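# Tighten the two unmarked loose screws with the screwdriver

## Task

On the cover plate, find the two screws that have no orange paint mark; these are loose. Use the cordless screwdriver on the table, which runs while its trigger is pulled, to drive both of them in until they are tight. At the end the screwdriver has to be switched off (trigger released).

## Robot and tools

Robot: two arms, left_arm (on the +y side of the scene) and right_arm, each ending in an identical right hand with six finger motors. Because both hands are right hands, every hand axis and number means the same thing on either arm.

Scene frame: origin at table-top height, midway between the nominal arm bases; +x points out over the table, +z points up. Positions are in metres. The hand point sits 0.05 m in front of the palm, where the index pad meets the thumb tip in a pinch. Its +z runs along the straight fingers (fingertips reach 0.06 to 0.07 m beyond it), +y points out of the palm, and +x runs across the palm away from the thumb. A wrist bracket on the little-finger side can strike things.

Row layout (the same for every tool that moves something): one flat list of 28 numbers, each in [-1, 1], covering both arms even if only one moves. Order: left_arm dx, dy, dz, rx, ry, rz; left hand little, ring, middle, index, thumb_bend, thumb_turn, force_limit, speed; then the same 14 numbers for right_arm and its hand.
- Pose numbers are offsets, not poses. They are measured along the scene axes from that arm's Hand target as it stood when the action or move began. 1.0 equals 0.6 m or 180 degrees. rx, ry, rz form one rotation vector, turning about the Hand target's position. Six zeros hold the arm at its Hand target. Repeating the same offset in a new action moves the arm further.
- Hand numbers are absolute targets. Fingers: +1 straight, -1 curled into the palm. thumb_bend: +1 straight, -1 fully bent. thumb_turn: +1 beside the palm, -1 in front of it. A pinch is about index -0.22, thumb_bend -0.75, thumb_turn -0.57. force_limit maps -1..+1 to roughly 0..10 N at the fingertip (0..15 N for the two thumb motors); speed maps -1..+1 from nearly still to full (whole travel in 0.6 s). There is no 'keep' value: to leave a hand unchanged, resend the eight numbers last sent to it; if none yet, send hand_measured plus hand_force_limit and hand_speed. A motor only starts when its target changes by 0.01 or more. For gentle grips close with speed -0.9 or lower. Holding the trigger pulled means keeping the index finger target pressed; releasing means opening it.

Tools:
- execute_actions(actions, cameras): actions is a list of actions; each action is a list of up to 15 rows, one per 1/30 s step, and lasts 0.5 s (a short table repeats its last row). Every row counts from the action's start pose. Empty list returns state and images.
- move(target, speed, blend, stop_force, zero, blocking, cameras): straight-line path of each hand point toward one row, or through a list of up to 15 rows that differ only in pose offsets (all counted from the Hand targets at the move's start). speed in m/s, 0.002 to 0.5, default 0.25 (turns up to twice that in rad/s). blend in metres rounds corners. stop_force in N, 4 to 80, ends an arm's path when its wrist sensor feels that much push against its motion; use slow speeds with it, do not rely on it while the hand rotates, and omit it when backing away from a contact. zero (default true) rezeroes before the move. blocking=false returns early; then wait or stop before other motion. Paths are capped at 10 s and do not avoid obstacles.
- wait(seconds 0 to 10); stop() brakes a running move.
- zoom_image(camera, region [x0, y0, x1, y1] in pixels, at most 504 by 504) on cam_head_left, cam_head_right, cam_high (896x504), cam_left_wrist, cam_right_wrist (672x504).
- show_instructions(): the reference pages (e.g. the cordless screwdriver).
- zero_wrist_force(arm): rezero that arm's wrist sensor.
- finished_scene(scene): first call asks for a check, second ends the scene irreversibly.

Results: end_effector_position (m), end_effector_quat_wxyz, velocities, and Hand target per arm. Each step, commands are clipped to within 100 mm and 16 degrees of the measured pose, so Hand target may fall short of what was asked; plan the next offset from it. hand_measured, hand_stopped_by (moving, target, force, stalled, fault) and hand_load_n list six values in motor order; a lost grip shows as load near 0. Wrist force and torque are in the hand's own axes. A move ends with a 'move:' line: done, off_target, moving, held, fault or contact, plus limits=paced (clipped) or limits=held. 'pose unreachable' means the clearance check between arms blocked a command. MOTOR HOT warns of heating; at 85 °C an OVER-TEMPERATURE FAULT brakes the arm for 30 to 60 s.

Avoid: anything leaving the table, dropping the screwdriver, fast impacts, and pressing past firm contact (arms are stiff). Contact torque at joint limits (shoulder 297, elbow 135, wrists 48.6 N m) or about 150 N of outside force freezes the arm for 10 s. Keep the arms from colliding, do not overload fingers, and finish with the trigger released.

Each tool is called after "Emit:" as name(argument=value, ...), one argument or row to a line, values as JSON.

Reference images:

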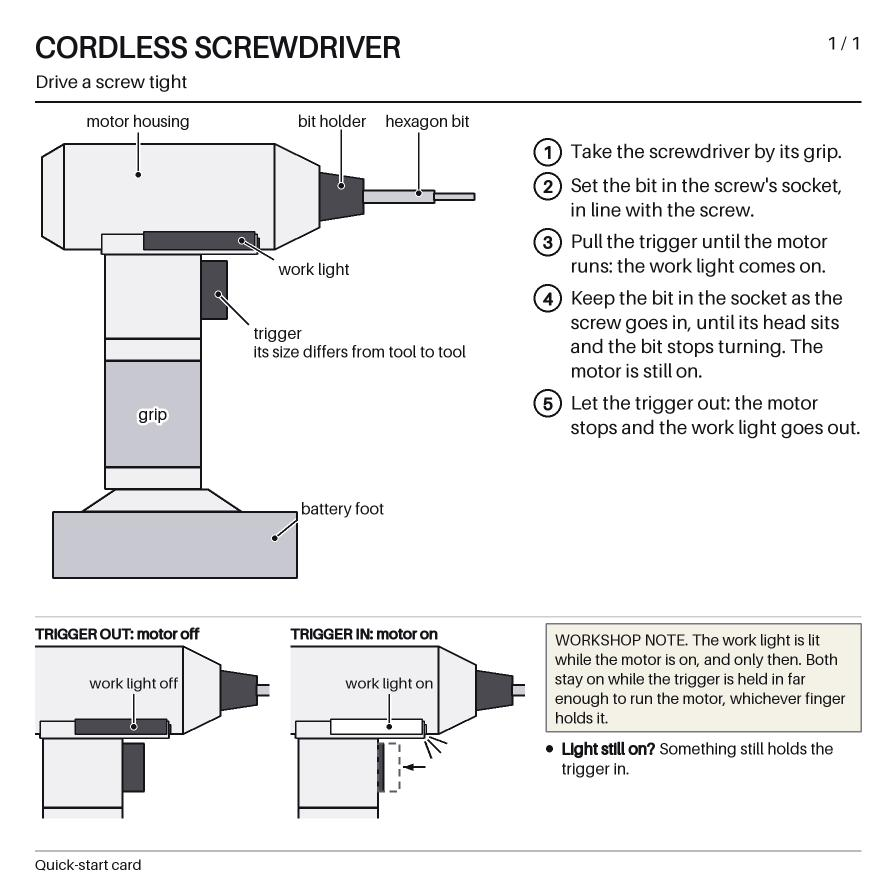

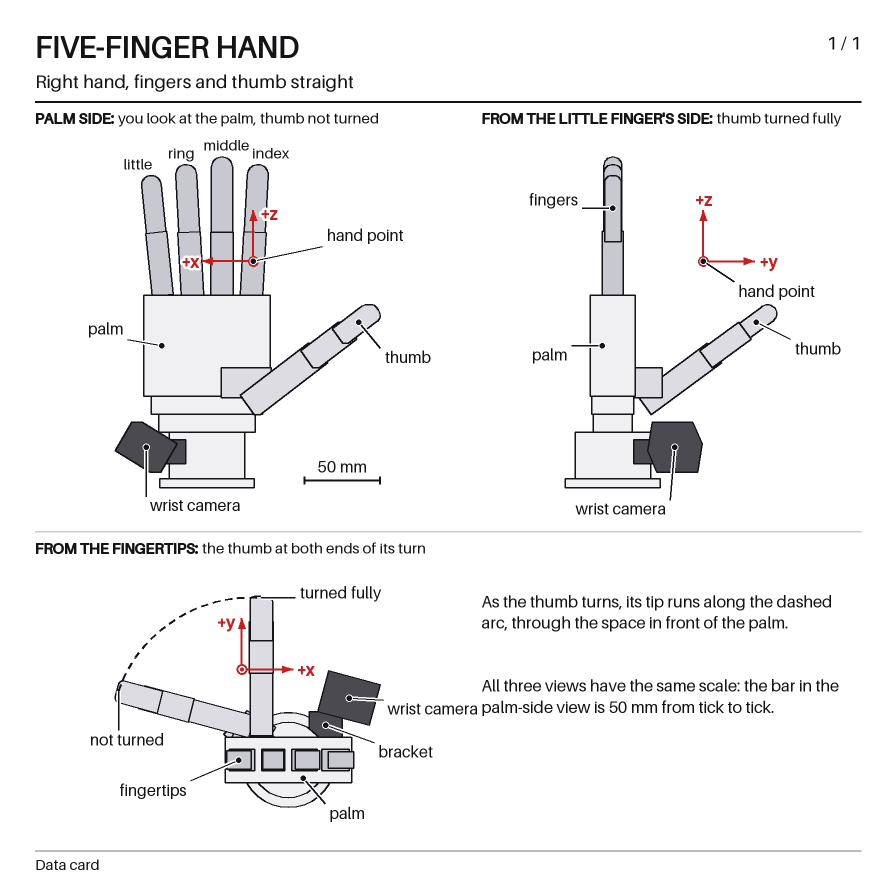

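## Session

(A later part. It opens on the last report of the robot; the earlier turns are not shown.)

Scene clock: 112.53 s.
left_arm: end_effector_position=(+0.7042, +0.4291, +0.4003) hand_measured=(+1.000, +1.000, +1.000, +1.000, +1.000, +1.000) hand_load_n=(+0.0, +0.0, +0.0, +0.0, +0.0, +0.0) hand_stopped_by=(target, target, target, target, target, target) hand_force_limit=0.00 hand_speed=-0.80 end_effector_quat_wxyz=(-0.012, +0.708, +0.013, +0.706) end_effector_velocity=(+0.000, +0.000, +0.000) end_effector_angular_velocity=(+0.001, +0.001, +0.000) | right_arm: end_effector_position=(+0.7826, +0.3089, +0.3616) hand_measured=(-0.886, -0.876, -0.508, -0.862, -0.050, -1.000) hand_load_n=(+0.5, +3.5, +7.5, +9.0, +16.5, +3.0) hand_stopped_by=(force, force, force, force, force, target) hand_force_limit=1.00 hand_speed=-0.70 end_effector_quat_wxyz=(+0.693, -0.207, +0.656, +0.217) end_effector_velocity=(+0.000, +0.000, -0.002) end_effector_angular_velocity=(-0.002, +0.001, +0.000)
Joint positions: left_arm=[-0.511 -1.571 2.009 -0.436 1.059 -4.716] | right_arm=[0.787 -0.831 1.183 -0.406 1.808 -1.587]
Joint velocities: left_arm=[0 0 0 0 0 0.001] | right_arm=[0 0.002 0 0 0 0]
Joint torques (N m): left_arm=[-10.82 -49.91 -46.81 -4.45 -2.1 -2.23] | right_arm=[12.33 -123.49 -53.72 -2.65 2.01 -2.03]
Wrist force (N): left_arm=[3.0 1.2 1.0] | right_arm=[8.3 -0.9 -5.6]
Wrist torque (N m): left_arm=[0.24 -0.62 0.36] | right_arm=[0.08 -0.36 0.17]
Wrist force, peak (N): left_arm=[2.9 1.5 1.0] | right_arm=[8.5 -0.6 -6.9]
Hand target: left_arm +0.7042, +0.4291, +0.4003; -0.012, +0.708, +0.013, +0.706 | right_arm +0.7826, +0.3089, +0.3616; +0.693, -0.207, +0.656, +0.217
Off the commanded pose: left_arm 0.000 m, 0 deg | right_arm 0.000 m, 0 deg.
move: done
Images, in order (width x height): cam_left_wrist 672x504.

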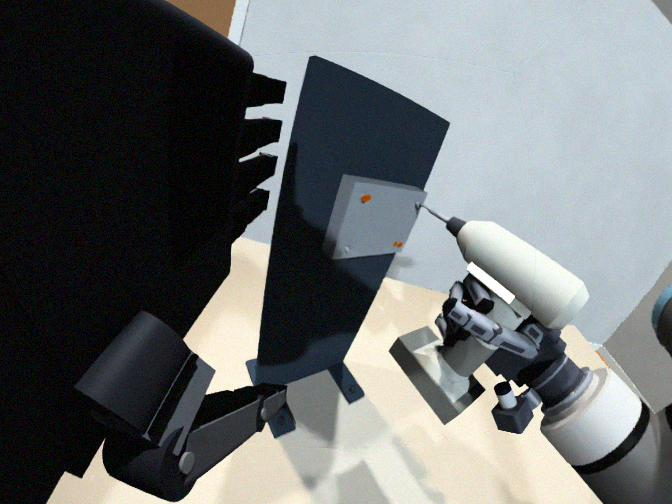

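Emit:
move(
  target=[0,0,0,0,0,0,1,1,1,1,1,1,0,-0.8,-0.0138,-0.0093,0,0,0,0,-1,-1,-1,-0.98,-1,-1,1,-0.7],
  speed=0.05,
  cameras=["cam_left_wrist"],
)

Emit:
zoom_image(
  camera="cam_left_wrist",
  region=[390, 175, 470, 235],
)

Emit:
move(
  target=[0,0,0,0,0,0,1,1,1,1,1,1,0,-0.8,0,0,0.0333,0,0,0,-1,-1,-1,-0.98,-1,-1,1,-0.7],
  speed=0.05,
  cameras=["cam_left_wrist"],
)

Emit:
zoom_image(
  camera="cam_left_wrist",
  region=[390, 175, 470, 235],
)

Emit:
move(
  target=[0,0,0,0,0,0,1,1,1,1,1,1,0,-0.8,-0.0276,-0.0186,0,0,0,0,-1,-1,-1,-0.98,-1,-1,1,-0.7],
  speed=0.05,
  cameras=["cam_left_wrist"],
)

Emit:
zoom_image(
  camera="cam_left_wrist",
  region=[390, 175, 470, 235],
)

Scene clock: 115.40 s.
left_arm: end_effector_position=(+0.7042, +0.4291, +0.4003) hand_measured=(+1.000, +1.000, +1.000, +1.000, +1.000, +1.000) hand_load_n=(+0.0, +0.0, +0.0, +0.0, +0.0, +0.0) hand_stopped_by=(target, target, target, target, target, target) hand_force_limit=0.00 hand_speed=-0.80 end_effector_quat_wxyz=(-0.012, +0.708, +0.013, +0.706) end_effector_velocity=(+0.000, +0.002, +0.000) end_effector_angular_velocity=(+0.000, +0.000, +0.002) | right_arm: end_effector_position=(+0.7743, +0.3033, +0.3617) hand_measured=(-0.886, -0.876, -0.508, -0.862, -0.050, -1.000) hand_load_n=(+0.5, +3.5, +7.5, +9.0, +17.0, +3.0) hand_stopped_by=(force, force, force, force, force, target) hand_force_limit=1.00 hand_speed=-0.70 end_effector_quat_wxyz=(+0.693, -0.207, +0.656, +0.217) end_effector_velocity=(+0.001, +0.001, -0.001) end_effector_angular_velocity=(+0.000, +0.000, +0.000)
Joint positions: left_arm=[-0.511 -1.571 2.009 -0.436 1.059 -4.716] | right_arm=[0.79 -0.847 1.21 -0.418 1.811 -1.587]
Joint velocities: left_arm=[0.002 0 0 0 0 0] | right_arm=[0 0.002 -0.003 0 0 0]
Joint torques (N m): left_arm=[-8.97 -51.04 -47.45 -3.52 -1.5 -2.21] | right_arm=[5.43 -102.98 -53.41 -2.57 0.97 -2.12]
Wrist force (N): left_arm=[2.7 1.3 0.9] | right_arm=[8.0 0.1 -0.9]
Wrist torque (N m): left_arm=[0.25 -0.59 0.35] | right_arm=[-0.14 -0.21 0.13]
Wrist force, peak (N): left_arm=[3.1 1.6 0.9] | right_arm=[8.6 -0.5 -6.4]
Hand target: left_arm +0.7042, +0.4291, +0.4003; -0.012, +0.708, +0.013, +0.706 | right_arm +0.7744, +0.3033, +0.3616; +0.693, -0.207, +0.656, +0.217
Off the commanded pose: left_arm 0.000 m, 0 deg | right_arm 0.000 m, 0 deg.
move: done
Images, in order (width x height): cam_left_wrist 672x504.

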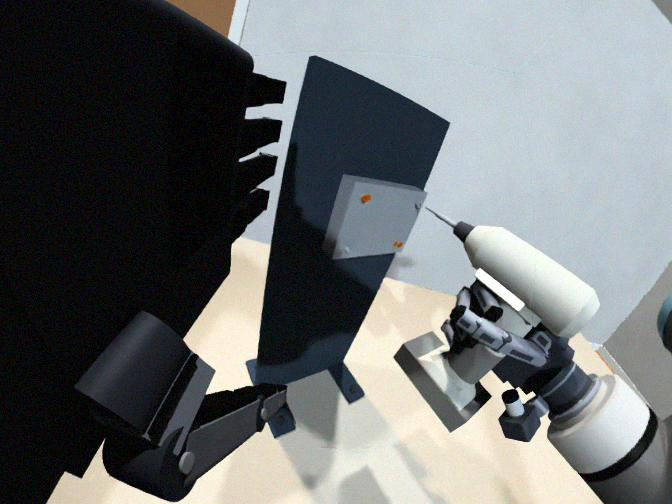

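Scaled by 6.300 from the camera's 672x504 image, which has a finer 960x720 frame.

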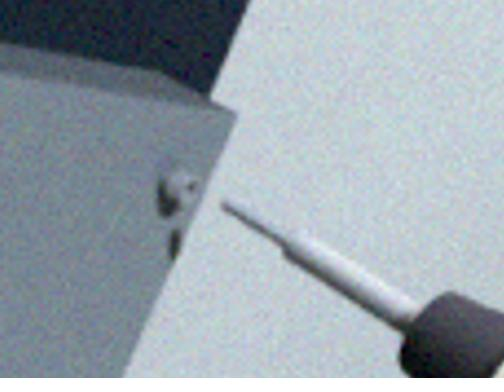

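Scene clock: 116.13 s.
left_arm: end_effector_position=(+0.7042, +0.4291, +0.4003) hand_measured=(+1.000, +1.000, +1.000, +1.000, +1.000, +1.000) hand_load_n=(+0.0, +0.0, +0.0, +0.0, +0.0, +0.0) hand_stopped_by=(target, target, target, target, target, target) hand_force_limit=0.00 hand_speed=-0.80 end_effector_quat_wxyz=(-0.012, +0.708, +0.013, +0.706) end_effector_velocity=(+0.000, +0.000, +0.000) end_effector_angular_velocity=(+0.000, +0.000, +0.000) | right_arm: end_effector_position=(+0.7743, +0.3034, +0.3818) hand_measured=(-0.886, -0.876, -0.508, -0.862, -0.050, -1.000) hand_load_n=(+0.5, +3.0, +7.5, +9.0, +17.0, +3.0) hand_stopped_by=(force, force, force, force, force, target) hand_force_limit=1.00 hand_speed=-0.70 end_effector_quat_wxyz=(+0.693, -0.208, +0.656, +0.217) end_effector_velocity=(+0.000, +0.000, -0.003) end_effector_angular_velocity=(+0.001, -0.001, -0.001)
Joint positions: left_arm=[-0.511 -1.571 2.009 -0.436 1.059 -4.716] | right_arm=[0.79 -0.859 1.193 -0.389 1.811 -1.587]
Joint velocities: left_arm=[0 0.001 0 -0.001 0 0] | right_arm=[0 0.002 0.003 -0.005 0 0]
Joint torques (N m): left_arm=[-8.73 -50.51 -46.21 -4.27 -1.67 -2.13] | right_arm=[-12.77 -103.16 -41.27 -7.67 -0.46 -1.56]
Wrist force (N): left_arm=[2.9 1.7 0.8] | right_arm=[7.7 0.2 -1.1]
Wrist torque (N m): left_arm=[0.32 -0.60 0.37] | right_arm=[-0.11 -0.16 0.12]
Wrist force, peak (N): left_arm=[3.0 1.5 1.0] | right_arm=[9.8 0.0 -0.9]
Hand target: left_arm +0.7042, +0.4291, +0.4003; -0.012, +0.708, +0.013, +0.706 | right_arm +0.7744, +0.3033, +0.3816; +0.693, -0.207, +0.656, +0.217
Off the commanded pose: left_arm 0.000 m, 0 deg | right_arm 0.000 m, 0 deg.
move: done
Images, in order (width x height): cam_left_wrist 672x504.

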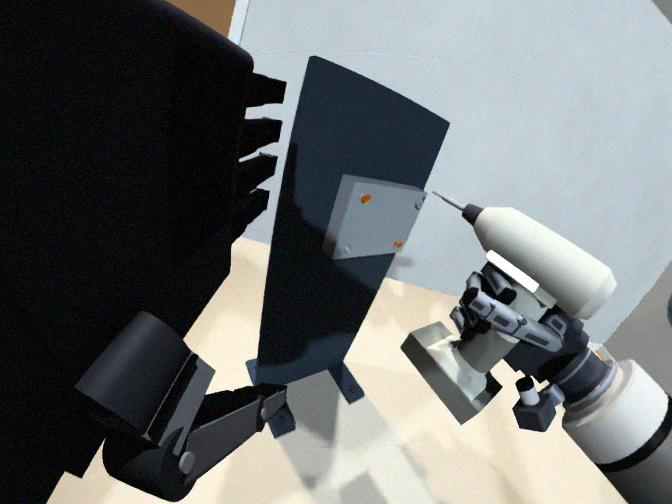

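Scaled by 6.300 from the camera's 672x504 image, which has a finer 960x720 frame.

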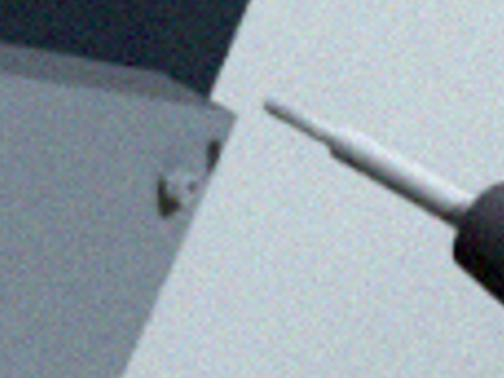

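Scene clock: 116.90 s.
left_arm: end_effector_position=(+0.7042, +0.4291, +0.4003) hand_measured=(+1.000, +1.000, +1.000, +1.000, +1.000, +1.000) hand_load_n=(+0.0, +0.0, +0.0, +0.5, +0.0, +0.0) hand_stopped_by=(target, target, target, target, target, target) hand_force_limit=0.00 hand_speed=-0.80 end_effector_quat_wxyz=(-0.012, +0.708, +0.013, +0.706) end_effector_velocity=(+0.000, +0.000, -0.001) end_effector_angular_velocity=(+0.000, +0.001, -0.001) | right_arm: end_effector_position=(+0.7577, +0.2922, +0.3816) hand_measured=(-0.886, -0.876, -0.508, -0.862, -0.050, -1.000) hand_load_n=(+0.5, +3.0, +7.5, +9.0, +16.5, +3.0) hand_stopped_by=(force, force, force, force, force, target) hand_force_limit=1.00 hand_speed=-0.70 end_effector_quat_wxyz=(+0.693, -0.207, +0.656, +0.217) end_effector_velocity=(+0.001, +0.001, -0.002) end_effector_angular_velocity=(-0.002, +0.001, +0.000)
Joint positions: left_arm=[-0.511 -1.571 2.009 -0.436 1.059 -4.716] | right_arm=[0.795 -0.889 1.246 -0.412 1.817 -1.587]
Joint velocities: left_arm=[0 0.001 0 0 0.001 0] | right_arm=[0 0.004 -0.004 0.002 0 0]
Joint torques (N m): left_arm=[-11.23 -47.4 -45.96 -3.91 -2.09 -1.99] | right_arm=[-4.04 -104.29 -50.95 -2.12 -0.11 -1.96]
Wrist force (N): left_arm=[2.7 1.3 0.9] | right_arm=[8.0 -0.1 -0.8]
Wrist torque (N m): left_arm=[0.25 -0.58 0.35] | right_arm=[-0.17 -0.22 0.12]
Wrist force, peak (N): left_arm=[3.3 1.2 0.7] | right_arm=[8.7 0.2 -0.2]
Hand target: left_arm +0.7042, +0.4291, +0.4003; -0.012, +0.708, +0.013, +0.706 | right_arm +0.7578, +0.2921, +0.3815; +0.693, -0.208, +0.656, +0.217
Off the commanded pose: left_arm 0.000 m, 0 deg | right_arm 0.000 m, 0 deg.
move: done
Images, in order (width x height): cam_left_wrist 672x504.

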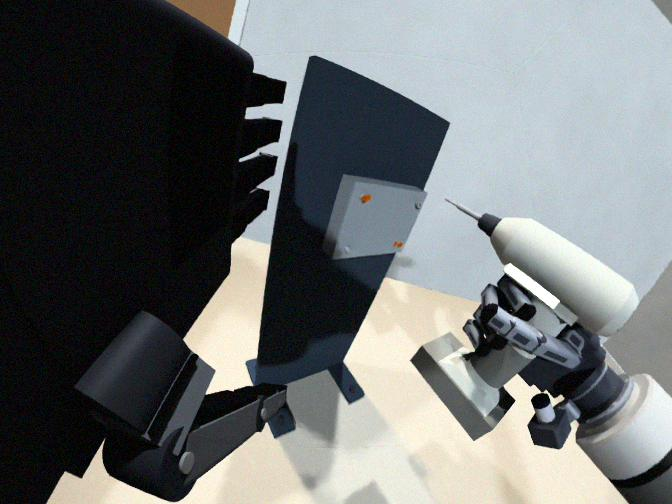

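Scaled by 6.300 from the camera's 672x504 image, which has a finer 960x720 frame.

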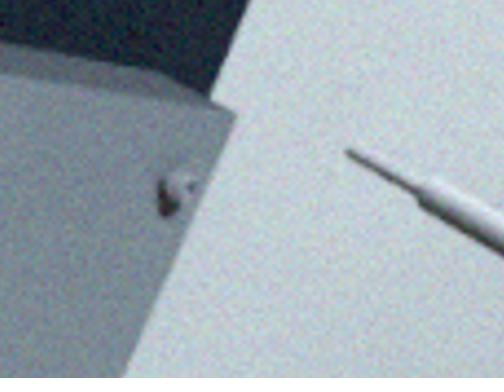

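Emit:
wait(
  seconds=0,
  cameras=["cam_high","cam_head_right"],
)

Emit:
zoom_image(
  camera="cam_high",
  region=[420, 160, 470, 220],
)

Emit:
move(
  target=[0,0,0,0,0,0,1,1,1,1,1,1,0,-0.8,0.0276,0.0186,0,0,0,0,-1,-1,-1,-0.98,-1,-1,1,-0.7],
  speed=0.05,
  cameras=["cam_high","cam_head_right"],
)

Emit:
zoom_image(
  camera="cam_high",
  region=[420, 160, 470, 220],
)

Scene clock: 117.47 s.
left_arm: end_effector_position=(+0.7042, +0.4291, +0.4003) hand_measured=(+1.000, +1.000, +1.000, +1.000, +1.000, +1.000) hand_load_n=(+0.0, +0.0, +0.0, +0.0, +0.0, +0.5) hand_stopped_by=(target, target, target, target, target, target) hand_force_limit=0.00 hand_speed=-0.80 end_effector_quat_wxyz=(-0.012, +0.708, +0.013, +0.706) end_effector_velocity=(+0.000, +0.000, +0.001) end_effector_angular_velocity=(-0.001, -0.001, +0.000) | right_arm: end_effector_position=(+0.7578, +0.2922, +0.3815) hand_measured=(-0.886, -0.876, -0.508, -0.862, -0.050, -1.000) hand_load_n=(+0.5, +3.0, +7.0, +9.0, +16.5, +3.0) hand_stopped_by=(force, force, force, force, force, target) hand_force_limit=1.00 hand_speed=-0.70 end_effector_quat_wxyz=(+0.693, -0.208, +0.656, +0.217) end_effector_velocity=(+0.000, +0.000, +0.000) end_effector_angular_velocity=(+0.001, -0.001, +0.000)
Joint positions: left_arm=[-0.511 -1.571 2.009 -0.436 1.059 -4.716] | right_arm=[0.795 -0.888 1.246 -0.412 1.816 -1.587]
Joint velocities: left_arm=[0 -0.001 0 0 0 0] | right_arm=[0 0 0 -0.001 0 0]
Joint torques (N m): left_arm=[-8.53 -50.99 -46.16 -3.6 -2.09 -2.37] | right_arm=[-14.27 -99.88 -50.98 -2.09 -0.71 -1.69]
Wrist force (N): left_arm=[2.8 1.4 0.7] | right_arm=[8.1 0.1 -0.5]
Wrist torque (N m): left_arm=[0.27 -0.58 0.35] | right_arm=[-0.15 -0.24 0.13]
Wrist force, peak (N): left_arm=[3.1 1.2 1.1] | right_arm=[8.4 0.1 -0.5]
Hand target: left_arm +0.7042, +0.4291, +0.4003; -0.012, +0.708, +0.013, +0.706 | right_arm +0.7578, +0.2921, +0.3815; +0.693, -0.208, +0.656, +0.217
Off the commanded pose: left_arm 0.000 m, 0 deg | right_arm 0.000 m, 0 deg.
Images, in order (width x height): cam_head_right 896x504, cam_high 896x504.

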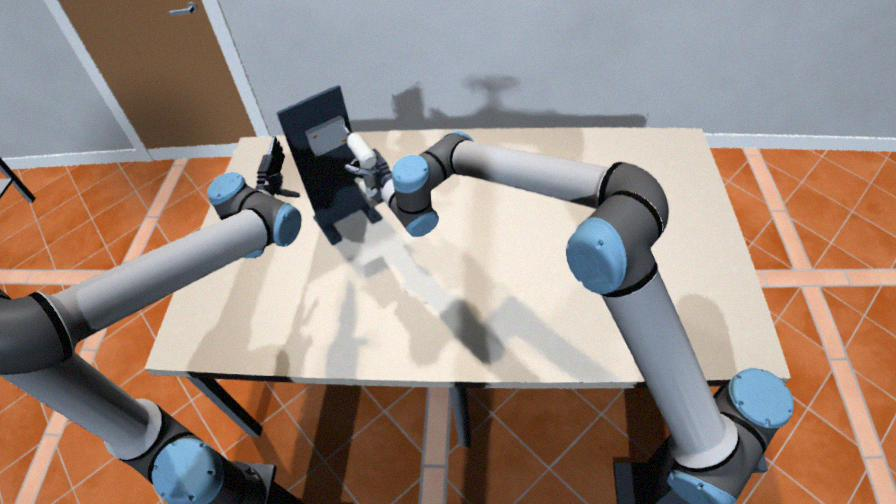

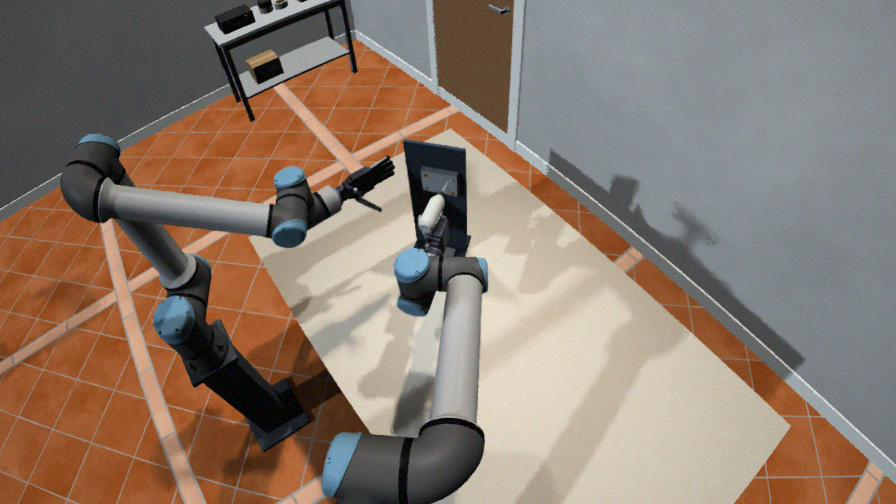

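Scaled by 8.400.

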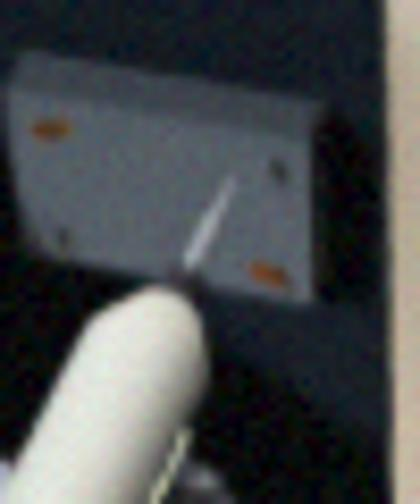

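Scene clock: 118.23 s.
left_arm: end_effector_position=(+0.7042, +0.4291, +0.4003) hand_measured=(+1.000, +1.000, +1.000, +1.000, +1.000, +1.000) hand_load_n=(+0.0, +0.0, +0.0, +0.5, +0.0, +0.0) hand_stopped_by=(target, target, target, target, target, target) hand_force_limit=0.00 hand_speed=-0.80 end_effector_quat_wxyz=(-0.012, +0.708, +0.013, +0.706) end_effector_velocity=(+0.000, +0.000, +0.000) end_effector_angular_velocity=(+0.002, +0.000, +0.001) | right_arm: end_effector_position=(+0.7745, +0.3033, +0.3814) hand_measured=(-0.886, -0.876, -0.508, -0.862, -0.050, -1.000) hand_load_n=(+0.5, +3.5, +7.0, +9.0, +16.5, +3.0) hand_stopped_by=(force, force, force, force, force, target) hand_force_limit=1.00 hand_speed=-0.70 end_effector_quat_wxyz=(+0.692, -0.208, +0.656, +0.217) end_effector_velocity=(-0.001, -0.001, +0.001) end_effector_angular_velocity=(+0.002, -0.001, +0.000)
Joint positions: left_arm=[-0.511 -1.571 2.009 -0.436 1.059 -4.716] | right_arm=[0.79 -0.858 1.193 -0.389 1.811 -1.587]
Joint velocities: left_arm=[0 0 0 0 -0.001 0.002] | right_arm=[0 -0.002 0.003 -0.003 0 0]
Joint torques (N m): left_arm=[-12.12 -49.48 -46.23 -3.86 -2.28 -1.94] | right_arm=[5.85 -123.58 -42.72 -7.06 0.88 2.14]
Wrist force (N): left_arm=[2.6 1.3 0.7] | right_arm=[8.0 0.1 -1.0]
Wrist torque (N m): left_arm=[0.28 -0.55 0.33] | right_arm=[-0.12 -0.20 0.12]
Wrist force, peak (N): left_arm=[3.2 1.7 1.0] | right_arm=[8.4 0.5 -0.7]
Hand target: left_arm +0.7042, +0.4291, +0.4003; -0.012, +0.708, +0.013, +0.706 | right_arm +0.7744, +0.3033, +0.3816; +0.693, -0.207, +0.656, +0.217
Off the commanded pose: left_arm 0.000 m, 0 deg | right_arm 0.000 m, 0 deg.
move: done
Images, in order (width x height): cam_head_right 896x504, cam_high 896x504.

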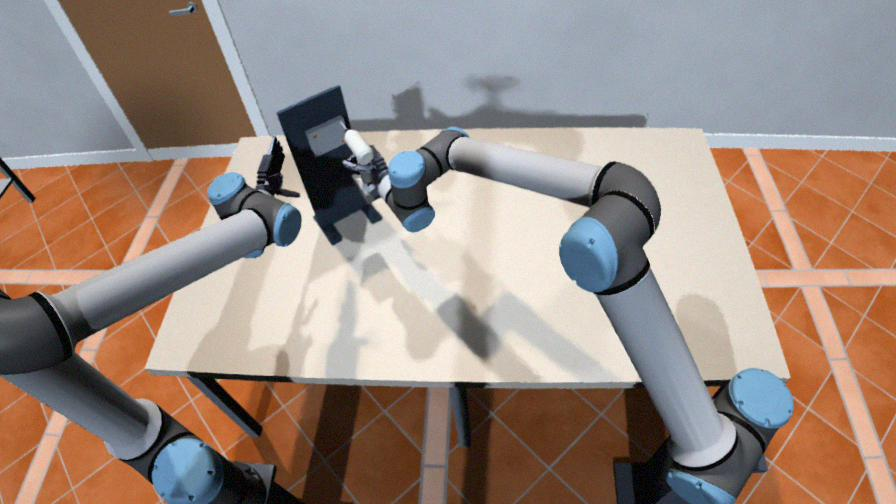

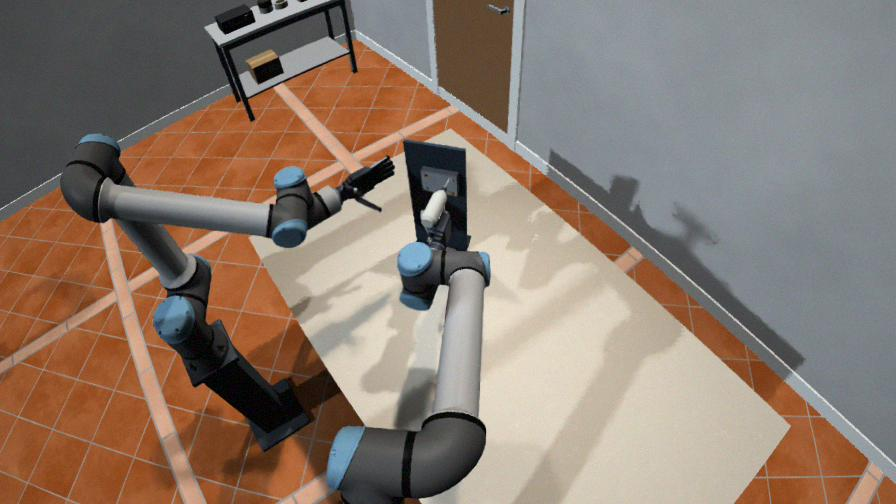

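Scaled by 8.400.

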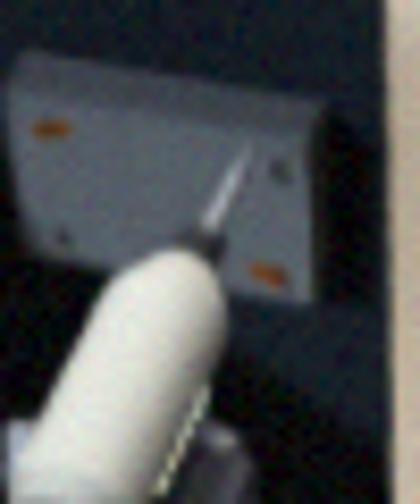

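Emit:
move(
  target=[0,0,0,0,0,0,1,1,1,1,1,1,0,-0.8,-0.02795,0.04145,0,0,0,0,-1,-1,-1,-0.98,-1,-1,1,-0.7],
  speed=0.05,
  cameras=["cam_high","cam_left_wrist"],
)

Emit:
zoom_image(
  camera="cam_high",
  region=[420, 160, 470, 220],
)

Emit:
zoom_image(
  camera="cam_left_wrist",
  region=[330, 165, 460, 265],
)

Scene clock: 119.57 s.
left_arm: end_effector_position=(+0.7042, +0.4291, +0.4003) hand_measured=(+1.000, +1.000, +1.000, +1.000, +1.000, +1.000) hand_load_n=(+0.0, +0.5, +0.0, +0.0, +0.0, +0.0) hand_stopped_by=(target, target, target, target, target, target) hand_force_limit=0.00 hand_speed=-0.80 end_effector_quat_wxyz=(-0.012, +0.708, +0.013, +0.706) end_effector_velocity=(+0.000, +0.000, +0.000) end_effector_angular_velocity=(-0.001, +0.000, +0.000) | right_arm: end_effector_position=(+0.7574, +0.3284, +0.3815) hand_measured=(-0.886, -0.876, -0.508, -0.862, -0.050, -1.000) hand_load_n=(+0.5, +3.5, +7.5, +9.0, +17.0, +3.5) hand_stopped_by=(force, force, force, force, force, target) hand_force_limit=1.00 hand_speed=-0.70 end_effector_quat_wxyz=(+0.692, -0.208, +0.656, +0.217) end_effector_velocity=(+0.001, -0.002, +0.000) end_effector_angular_velocity=(+0.000, -0.001, +0.000)
Joint positions: left_arm=[-0.511 -1.571 2.009 -0.436 1.059 -4.716] | right_arm=[0.82 -0.836 1.154 -0.373 1.841 -1.589]
Joint velocities: left_arm=[0 0 0 0 0 -0.001] | right_arm=[-0.003 -0.003 0.004 -0.003 -0.003 0]
Joint torques (N m): left_arm=[-12.18 -48.78 -46.63 -3.78 -2.24 -1.83] | right_arm=[-12.45 -123.06 -41.49 -5.94 -1.45 -1.25]
Wrist force (N): left_arm=[2.8 1.5 1.1] | right_arm=[7.7 -0.1 -1.1]
Wrist torque (N m): left_arm=[0.27 -0.59 0.35] | right_arm=[-0.14 -0.16 0.10]
Wrist force, peak (N): left_arm=[3.2 1.6 0.9] | right_arm=[8.6 0.4 -1.1]
Hand target: left_arm +0.7042, +0.4291, +0.4003; -0.012, +0.708, +0.013, +0.706 | right_arm +0.7576, +0.3282, +0.3816; +0.693, -0.208, +0.656, +0.217
Off the commanded pose: left_arm 0.000 m, 0 deg | right_arm 0.000 m, 0 deg.
move: done
Images, in order (width x height): cam_high 896x504, cam_left_wrist 672x504.

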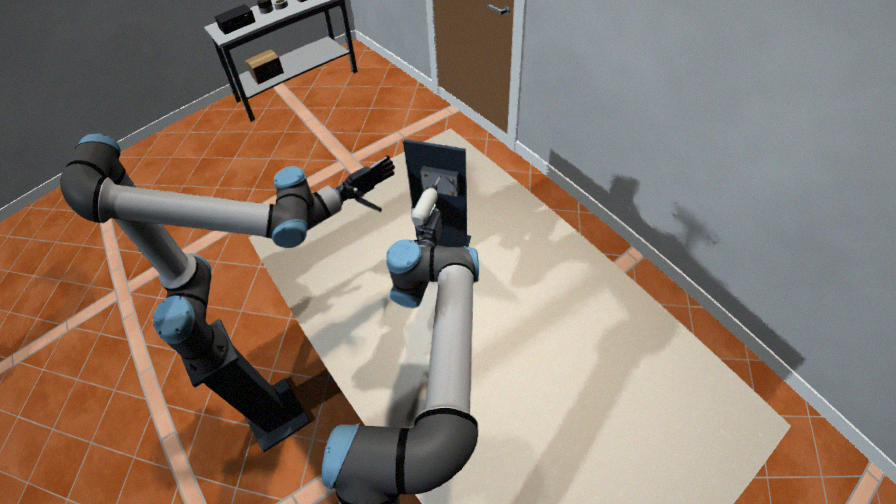

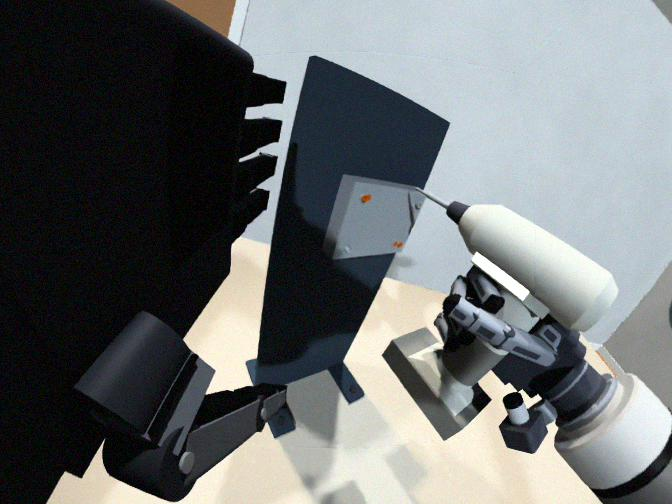

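Scaled by 8.400.

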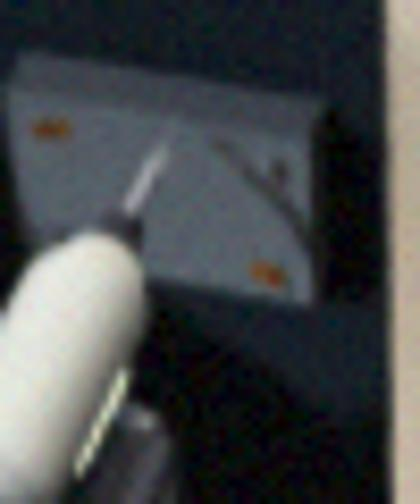

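Scaled by 3.877 from the camera's 672x504 image, which has a finer 960x720 frame.

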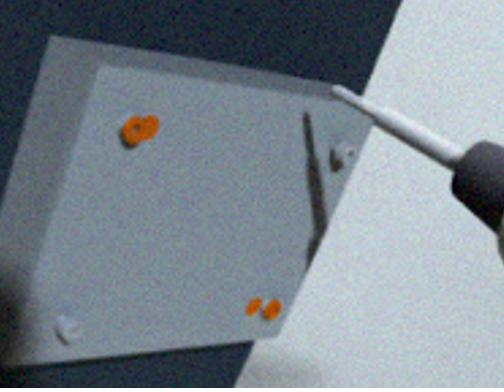

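Emit:
move(
  target=[
    [0,0,0,0,0,0,1,1,1,1,1,1,0,-0.8,0.02916,-0.04325,-0.0357,0,0,0,-1,-1,-1,-0.98,-1,-1,1,-0.7],
    [0,0,0,0,0,0,1,1,1,1,1,1,0,-0.8,0.03952,-0.03626,-0.0357,0,0,0,-1,-1,-1,-0.98,-1,-1,1,-0.7],
  ],
  speed=[0.05,0.02],
  cameras=["cam_high","cam_left_wrist"],
)

Emit:
zoom_image(
  camera="cam_left_wrist",
  region=[408, 190, 438, 215],
)

Emit:
zoom_image(
  camera="cam_high",
  region=[440, 165, 470, 200],
)

Scene clock: 121.57 s.
left_arm: end_effector_position=(+0.7042, +0.4291, +0.4003) hand_measured=(+1.000, +1.000, +1.000, +1.000, +1.000, +1.000) hand_load_n=(+0.0, +0.0, +0.0, +0.0, +0.0, +0.0) hand_stopped_by=(target, target, target, target, target, target) hand_force_limit=0.00 hand_speed=-0.80 end_effector_quat_wxyz=(-0.012, +0.708, +0.013, +0.706) end_effector_velocity=(+0.000, -0.001, +0.000) end_effector_angular_velocity=(-0.001, +0.000, -0.001) | right_arm: end_effector_position=(+0.7814, +0.3065, +0.3601) hand_measured=(-0.886, -0.876, -0.508, -0.862, -0.050, -1.000) hand_load_n=(+0.5, +3.0, +7.5, +9.0, +16.5, +3.5) hand_stopped_by=(force, force, force, force, force, target) hand_force_limit=1.00 hand_speed=-0.70 end_effector_quat_wxyz=(+0.692, -0.208, +0.656, +0.217) end_effector_velocity=(-0.001, -0.001, -0.001) end_effector_angular_velocity=(-0.001, +0.001, +0.000)
Joint positions: left_arm=[-0.511 -1.571 2.009 -0.436 1.059 -4.716] | right_arm=[0.786 -0.835 1.192 -0.412 1.808 -1.587]
Joint velocities: left_arm=[-0.002 0 0 0 -0.001 -0.001] | right_arm=[0 -0.001 0.004 -0.001 0 0]
Joint torques (N m): left_arm=[-12.01 -52.01 -45.12 -3.42 -1.86 -2.2] | right_arm=[-5.75 -127.56 -42.5 -5.9 -0.33 2.1]
Wrist force (N): left_arm=[2.6 1.4 0.9] | right_arm=[8.2 0.3 -0.9]
Wrist torque (N m): left_arm=[0.27 -0.55 0.34] | right_arm=[-0.10 -0.22 0.14]
Wrist force, peak (N): left_arm=[3.1 1.6 0.9] | right_arm=[9.0 -0.9 -1.5]
Hand target: left_arm +0.7042, +0.4291, +0.4003; -0.012, +0.708, +0.013, +0.706 | right_arm +0.7813, +0.3065, +0.3601; +0.693, -0.207, +0.656, +0.217
Off the commanded pose: left_arm 0.000 m, 0 deg | right_arm 0.000 m, 0 deg.
move: done
Images, in order (width x height): cam_high 896x504, cam_left_wrist 672x504.

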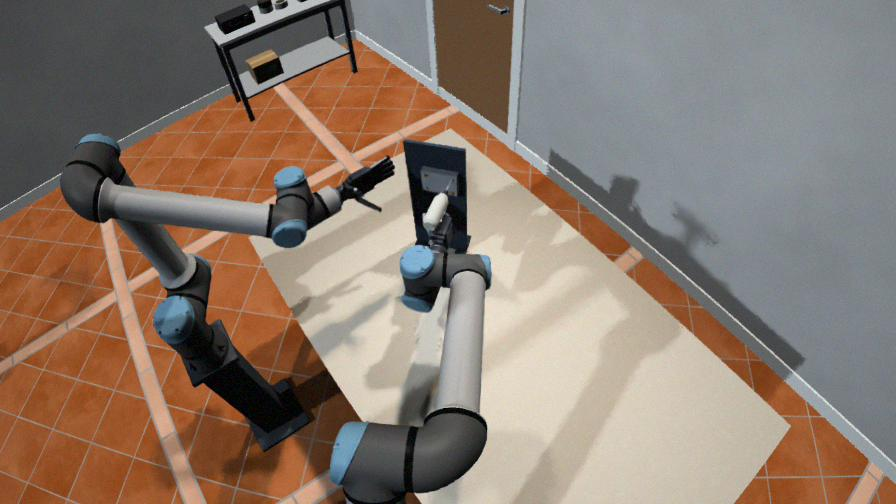

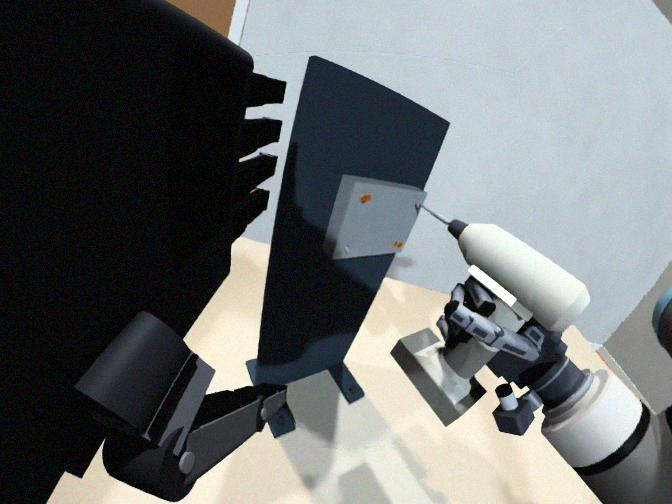

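Scaled by 16.800 from the camera's 672x504 image, which has a finer 960x720 frame.

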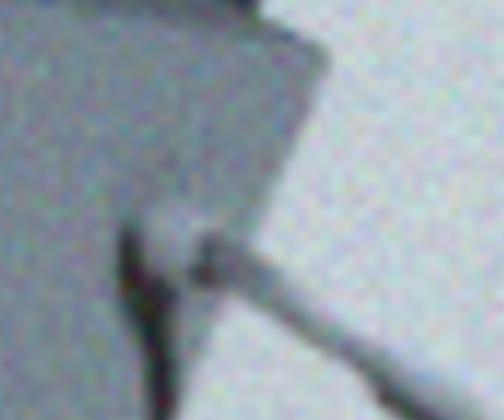

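Scaled by 14.400.

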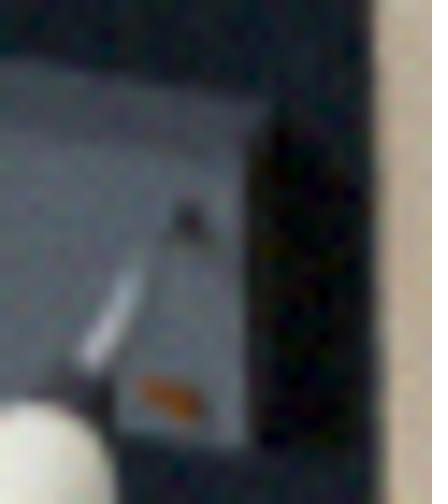

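Emit:
move(
  target=[0,0,0,0,0,0,1,1,1,1,1,1,0,-0.8,0.0055,0.0037,0,0,0,0,-1,-1,-1,-0.98,-1,-1,1,-0.7],
  speed=0.004,
  stop_force=7,
  cameras=["cam_left_wrist"],
)

Scene clock: 123.87 s.
left_arm: end_effector_position=(+0.7042, +0.4291, +0.4003) hand_measured=(+1.000, +1.000, +1.000, +1.000, +1.000, +1.000) hand_load_n=(+0.0, +0.0, +0.0, +0.0, +0.0, +0.0) hand_stopped_by=(target, target, target, target, target, target) hand_force_limit=0.00 hand_speed=-0.80 end_effector_quat_wxyz=(-0.012, +0.708, +0.013, +0.706) end_effector_velocity=(+0.000, +0.000, +0.000) end_effector_angular_velocity=(+0.000, +0.000, +0.000) | right_arm: end_effector_position=(+0.7834, +0.3079, +0.3601) hand_measured=(-0.886, -0.876, -0.508, -0.862, -0.050, -1.000) hand_load_n=(+1.0, +3.0, +7.5, +9.0, +17.0, +3.0) hand_stopped_by=(force, force, force, force, force, target) hand_force_limit=1.00 hand_speed=-0.70 end_effector_quat_wxyz=(+0.693, -0.207, +0.656, +0.217) end_effector_velocity=(+0.000, +0.000, +0.000) end_effector_angular_velocity=(+0.000, +0.000, +0.000)
Joint positions: left_arm=[-0.511 -1.571 2.009 -0.436 1.059 -4.716] | right_arm=[0.786 -0.831 1.186 -0.409 1.807 -1.587]
Joint velocities: left_arm=[0 0 0 0.001 0 0] | right_arm=[0 0 0 -0.001 0 0]
Joint torques (N m): left_arm=[-8.72 -52.03 -44.56 -3.27 -2.35 -2.35] | right_arm=[-1.6 -123.62 -44.1 -6.92 1.1 1.85]
Wrist force (N): left_arm=[3.0 1.3 0.8] | right_arm=[8.5 -0.1 -6.4]
Wrist torque (N m): left_arm=[0.27 -0.62 0.37] | right_arm=[0.13 -0.29 0.16]
Wrist force, peak (N): left_arm=[3.2 1.6 0.7] | right_arm=[9.1 -0.5 -13.7]
Hand target: left_arm +0.7042, +0.4291, +0.4003; -0.012, +0.708, +0.013, +0.706 | right_arm +0.7834, +0.3079, +0.3602; +0.692, -0.208, +0.656, +0.217
Off the commanded pose: left_arm 0.000 m, 0 deg | right_arm 0.001 m, 0 deg.
move: contact (right_arm)
Images, in order (width x height): cam_left_wrist 672x504.

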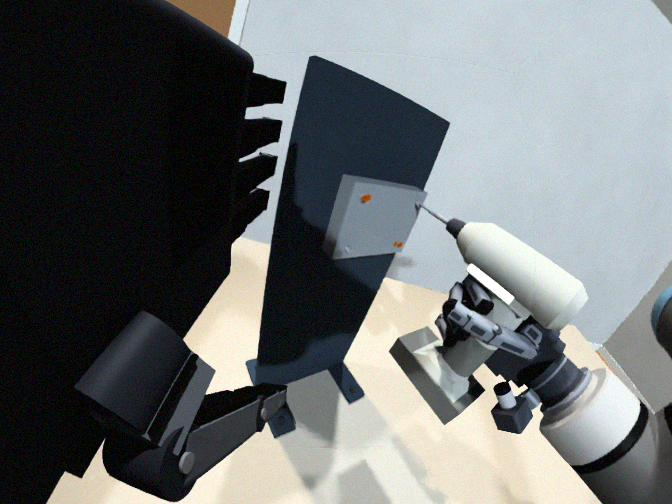

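Emit:
zoom_image(
  camera="cam_left_wrist",
  region=[408, 190, 438, 215],
)

Emit:
wait(
  seconds=0.2,
  cameras=["cam_left_wrist"],
)

Emit:
zoom_image(
  camera="cam_left_wrist",
  region=[411, 196, 429, 211],
)

Scaled by 16.800 from the camera's 672x504 image, which has a finer 960x720 frame.

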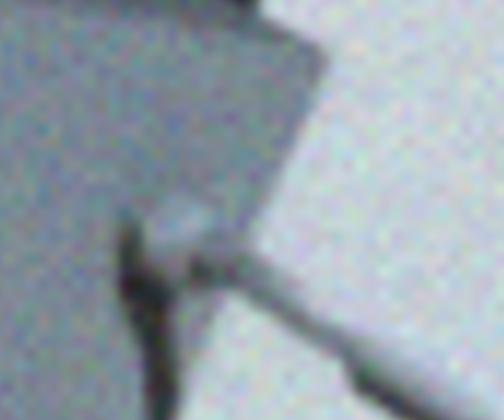

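Scene clock: 124.17 s.
left_arm: end_effector_position=(+0.7042, +0.4291, +0.4003) hand_measured=(+1.000, +1.000, +1.000, +1.000, +1.000, +1.000) hand_load_n=(+0.0, +0.0, +0.0, +0.0, +0.0, +0.0) hand_stopped_by=(target, target, target, target, target, target) hand_force_limit=0.00 hand_speed=-0.80 end_effector_quat_wxyz=(-0.012, +0.708, +0.013, +0.706) end_effector_velocity=(+0.000, +0.000, +0.000) end_effector_angular_velocity=(+0.000, +0.000, +0.001) | right_arm: end_effector_position=(+0.7834, +0.3079, +0.3602) hand_measured=(-0.886, -0.876, -0.508, -0.862, -0.050, -1.000) hand_load_n=(+0.5, +3.5, +7.5, +9.0, +16.5, +3.0) hand_stopped_by=(force, force, force, force, force, target) hand_force_limit=1.00 hand_speed=-0.70 end_effector_quat_wxyz=(+0.693, -0.207, +0.656, +0.217) end_effector_velocity=(+0.000, +0.000, +0.002) end_effector_angular_velocity=(+0.001, +0.000, +0.000)
Joint positions: left_arm=[-0.511 -1.571 2.009 -0.436 1.059 -4.716] | right_arm=[0.786 -0.831 1.186 -0.409 1.807 -1.587]
Joint velocities: left_arm=[0 0 0 0 -0.001 0] | right_arm=[0 -0.002 0 0.001 0 0]
Joint torques (N m): left_arm=[-11.82 -49.41 -44.85 -3.5 -1.87 -1.88] | right_arm=[1.27 -123.91 -44.52 -6.76 1.06 1.69]
Wrist force (N): left_arm=[2.5 1.4 0.9] | right_arm=[8.8 0.1 -6.2]
Wrist torque (N m): left_arm=[0.27 -0.55 0.34] | right_arm=[0.16 -0.35 0.20]
Wrist force, peak (N): left_arm=[3.0 1.8 0.5] | right_arm=[8.7 -0.4 -7.1]
Hand target: left_arm +0.7042, +0.4291, +0.4003; -0.012, +0.708, +0.013, +0.706 | right_arm +0.7834, +0.3079, +0.3602; +0.692, -0.208, +0.656, +0.217
Off the commanded pose: left_arm 0.000 m, 0 deg | right_arm 0.001 m, 0 deg.
wait: 0.20 s; at rest by 0.07 s
Images, in order (width x height): cam_left_wrist 672x504.

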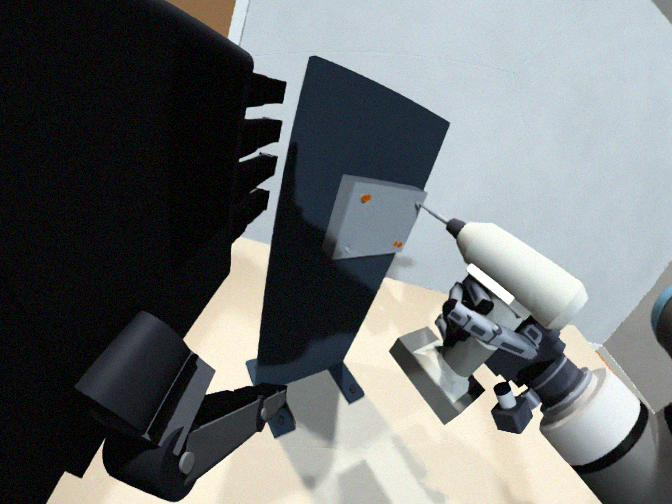

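Scaled by 28.000 from the camera's 672x504 image, which has a finer 960x720 frame.

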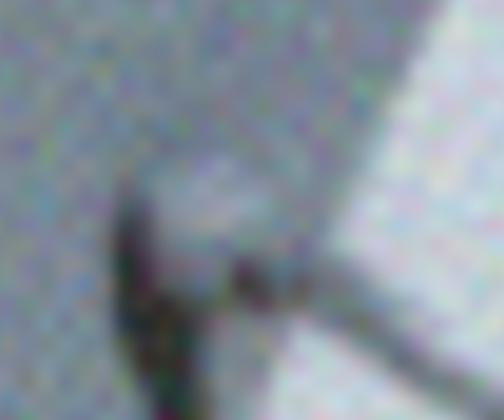

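Emit:
move(
  target=[0,0,0,0,0,0,1,1,1,1,1,1,0,-0.8,-0.00047,0.00069,0.00083,0,0,0,-1,-1,-1,-0.98,-1,-1,1,-0.7],
  speed=0.003,
  cameras=["cam_left_wrist"],
)

Emit:
zoom_image(
  camera="cam_left_wrist",
  region=[408, 190, 438, 215],
)

Scene clock: 125.23 s.
left_arm: end_effector_position=(+0.7042, +0.4291, +0.4003) hand_measured=(+1.000, +1.000, +1.000, +1.000, +1.000, +1.000) hand_load_n=(+0.0, +0.0, +0.0, +0.0, +0.0, +0.0) hand_stopped_by=(target, target, target, target, target, target) hand_force_limit=0.00 hand_speed=-0.80 end_effector_quat_wxyz=(-0.012, +0.708, +0.013, +0.706) end_effector_velocity=(+0.000, +0.000, +0.000) end_effector_angular_velocity=(-0.001, +0.000, -0.001) | right_arm: end_effector_position=(+0.7831, +0.3083, +0.3607) hand_measured=(-0.886, -0.876, -0.508, -0.862, -0.050, -1.000) hand_load_n=(+0.5, +3.0, +7.5, +8.5, +17.0, +3.0) hand_stopped_by=(force, force, force, force, force, target) hand_force_limit=1.00 hand_speed=-0.70 end_effector_quat_wxyz=(+0.693, -0.207, +0.656, +0.217) end_effector_velocity=(+0.000, +0.000, -0.001) end_effector_angular_velocity=(+0.000, +0.000, +0.001)
Joint positions: left_arm=[-0.511 -1.571 2.009 -0.436 1.059 -4.716] | right_arm=[0.786 -0.831 1.184 -0.408 1.808 -1.587]
Joint velocities: left_arm=[0 0 0 0 0.001 -0.001] | right_arm=[0 0.001 0 -0.001 -0.001 0]
Joint torques (N m): left_arm=[-8.86 -47.07 -44.88 -3.26 -1.71 -2.35] | right_arm=[12.58 -112.07 -54.64 -2.83 1.98 -0.16]
Wrist force (N): left_arm=[2.7 1.1 0.9] | right_arm=[9.1 -0.3 -8.2]
Wrist torque (N m): left_arm=[0.22 -0.58 0.34] | right_arm=[0.25 -0.34 0.20]
Wrist force, peak (N): left_arm=[3.1 1.3 1.0] | right_arm=[9.1 -0.3 -8.2]
Hand target: left_arm +0.7042, +0.4291, +0.4003; -0.012, +0.708, +0.013, +0.706 | right_arm +0.7831, +0.3083, +0.3606; +0.692, -0.208, +0.656, +0.217
Off the commanded pose: left_arm 0.000 m, 0 deg | right_arm 0.000 m, 0 deg.
move: done
Images, in order (width x height): cam_left_wrist 672x504.

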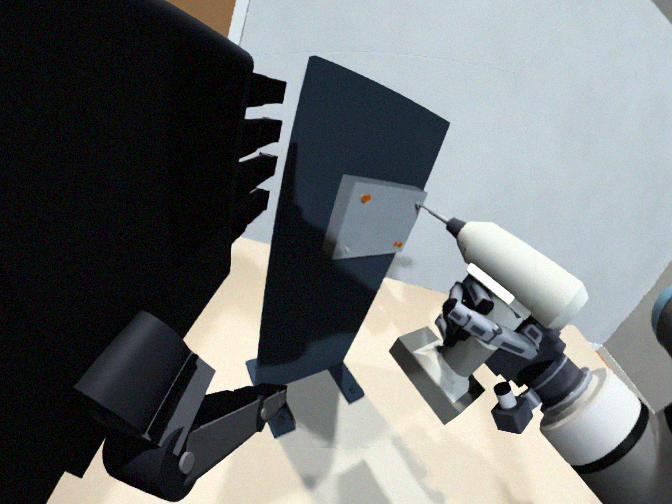

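Scaled by 16.800 from the camera's 672x504 image, which has a finer 960x720 frame.

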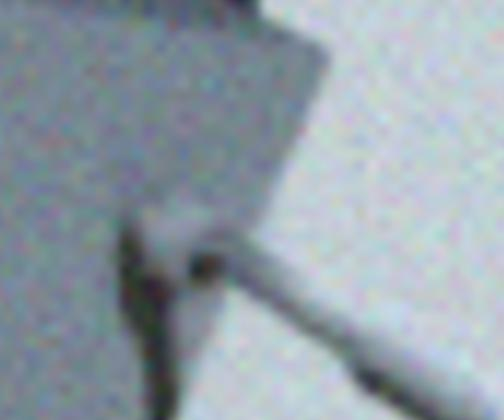

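Emit:
move(
  target=[
    [0,0,0,0,0,0,1,1,1,1,1,1,0,-0.8,0.000097,-0.000739,0,0,0,0,-1,-1,-1,-0.98,-1,-1,1,-0.7],
    [0,0,0,0,0,0,1,1,1,1,1,1,0,-0.8,0.000097,-0.000739,0.000667,0,0,0,-1,-1,-1,-0.98,-1,-1,1,-0.7],
    [0,0,0,0,0,0,1,1,1,1,1,1,0,-0.8,-0.000276,-0.000186,0.000667,0,0,0,-1,-1,-1,-0.98,-1,-1,1,-0.7],
    [0,0,0,0,0,0,1,1,1,1,1,1,0,-0.8,-0.000649,0.000367,0.000667,0,0,0,-1,-1,-1,-0.98,-1,-1,1,-0.7],
    [0,0,0,0,0,0,1,1,1,1,1,1,0,-0.8,-0.000649,0.000367,0,0,0,0,-1,-1,-1,-0.98,-1,-1,1,-0.7],
    [0,0,0,0,0,0,1,1,1,1,1,1,0,-0.8,-0.000649,0.000367,-0.000667,0,0,0,-1,-1,-1,-0.98,-1,-1,1,-0.7],
    [0,0,0,0,0,0,1,1,1,1,1,1,0,-0.8,-0.000276,-0.000186,-0.000667,0,0,0,-1,-1,-1,-0.98,-1,-1,1,-0.7],
    [0,0,0,0,0,0,1,1,1,1,1,1,0,-0.8,0.000097,-0.000739,-0.000667,0,0,0,-1,-1,-1,-0.98,-1,-1,1,-0.7],
  ],
  speed=0.003,
  cameras=["cam_left_wrist"],
)

Emit:
zoom_image(
  camera="cam_left_wrist",
  region=[408, 190, 438, 215],
)

Scene clock: 127.20 s.
left_arm: end_effector_position=(+0.7042, +0.4291, +0.4003) hand_measured=(+1.000, +1.000, +1.000, +1.000, +1.000, +1.000) hand_load_n=(+0.0, +0.0, +0.0, +0.0, +0.0, +0.0) hand_stopped_by=(target, target, target, target, target, target) hand_force_limit=0.00 hand_speed=-0.80 end_effector_quat_wxyz=(-0.012, +0.708, +0.013, +0.706) end_effector_velocity=(+0.000, +0.000, +0.000) end_effector_angular_velocity=(+0.001, -0.001, -0.001) | right_arm: end_effector_position=(+0.7831, +0.3079, +0.3602) hand_measured=(-0.886, -0.876, -0.508, -0.862, -0.050, -1.000) hand_load_n=(+0.5, +3.0, +7.5, +9.0, +16.5, +3.0) hand_stopped_by=(force, force, force, force, force, target) hand_force_limit=1.00 hand_speed=-0.70 end_effector_quat_wxyz=(+0.692, -0.208, +0.656, +0.217) end_effector_velocity=(+0.000, +0.000, -0.002) end_effector_angular_velocity=(-0.001, +0.001, +0.000)
Joint positions: left_arm=[-0.511 -1.571 2.009 -0.436 1.059 -4.716] | right_arm=[0.786 -0.831 1.186 -0.409 1.807 -1.587]
Joint velocities: left_arm=[0 0 0 0 0.001 0.001] | right_arm=[0 0.001 0 0 0 0]
Joint torques (N m): left_arm=[-13.03 -51.12 -44.92 -3.05 -2.24 -2.58] | right_arm=[-15.23 -123.91 -43 -6.76 -1.2 0.77]
Wrist force (N): left_arm=[2.7 1.3 0.8] | right_arm=[7.7 0.0 -1.1]
Wrist torque (N m): left_arm=[0.26 -0.58 0.35] | right_arm=[-0.14 -0.16 0.12]
Wrist force, peak (N): left_arm=[3.0 1.6 1.0] | right_arm=[9.2 -0.5 -8.1]
Hand target: left_arm +0.7042, +0.4291, +0.4003; -0.012, +0.708, +0.013, +0.706 | right_arm +0.7832, +0.3079, +0.3602; +0.692, -0.208, +0.656, +0.217
Off the commanded pose: left_arm 0.000 m, 0 deg | right_arm 0.000 m, 0 deg.
move: done
Images, in order (width x height): cam_left_wrist 672x504.

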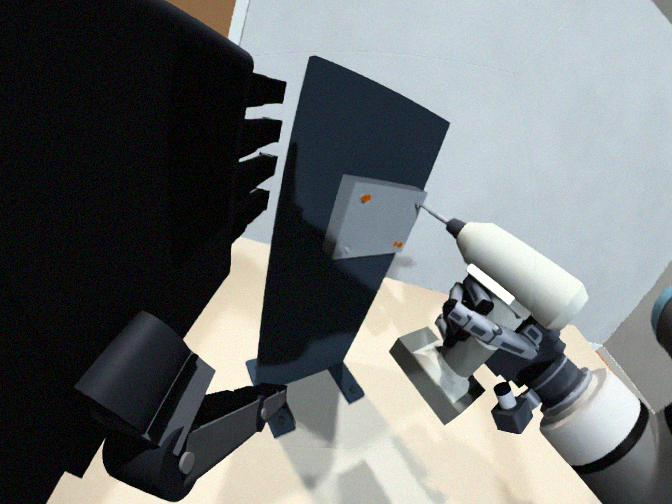

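Scaled by 16.800 from the camera's 672x504 image, which has a finer 960x720 frame.

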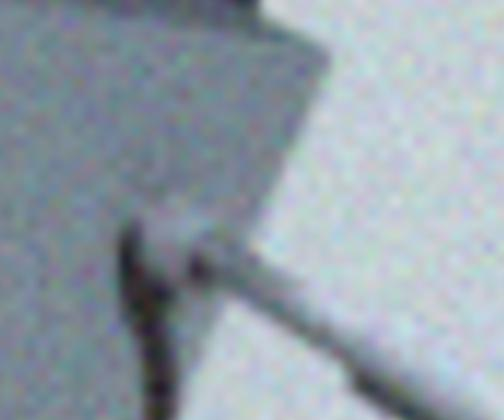

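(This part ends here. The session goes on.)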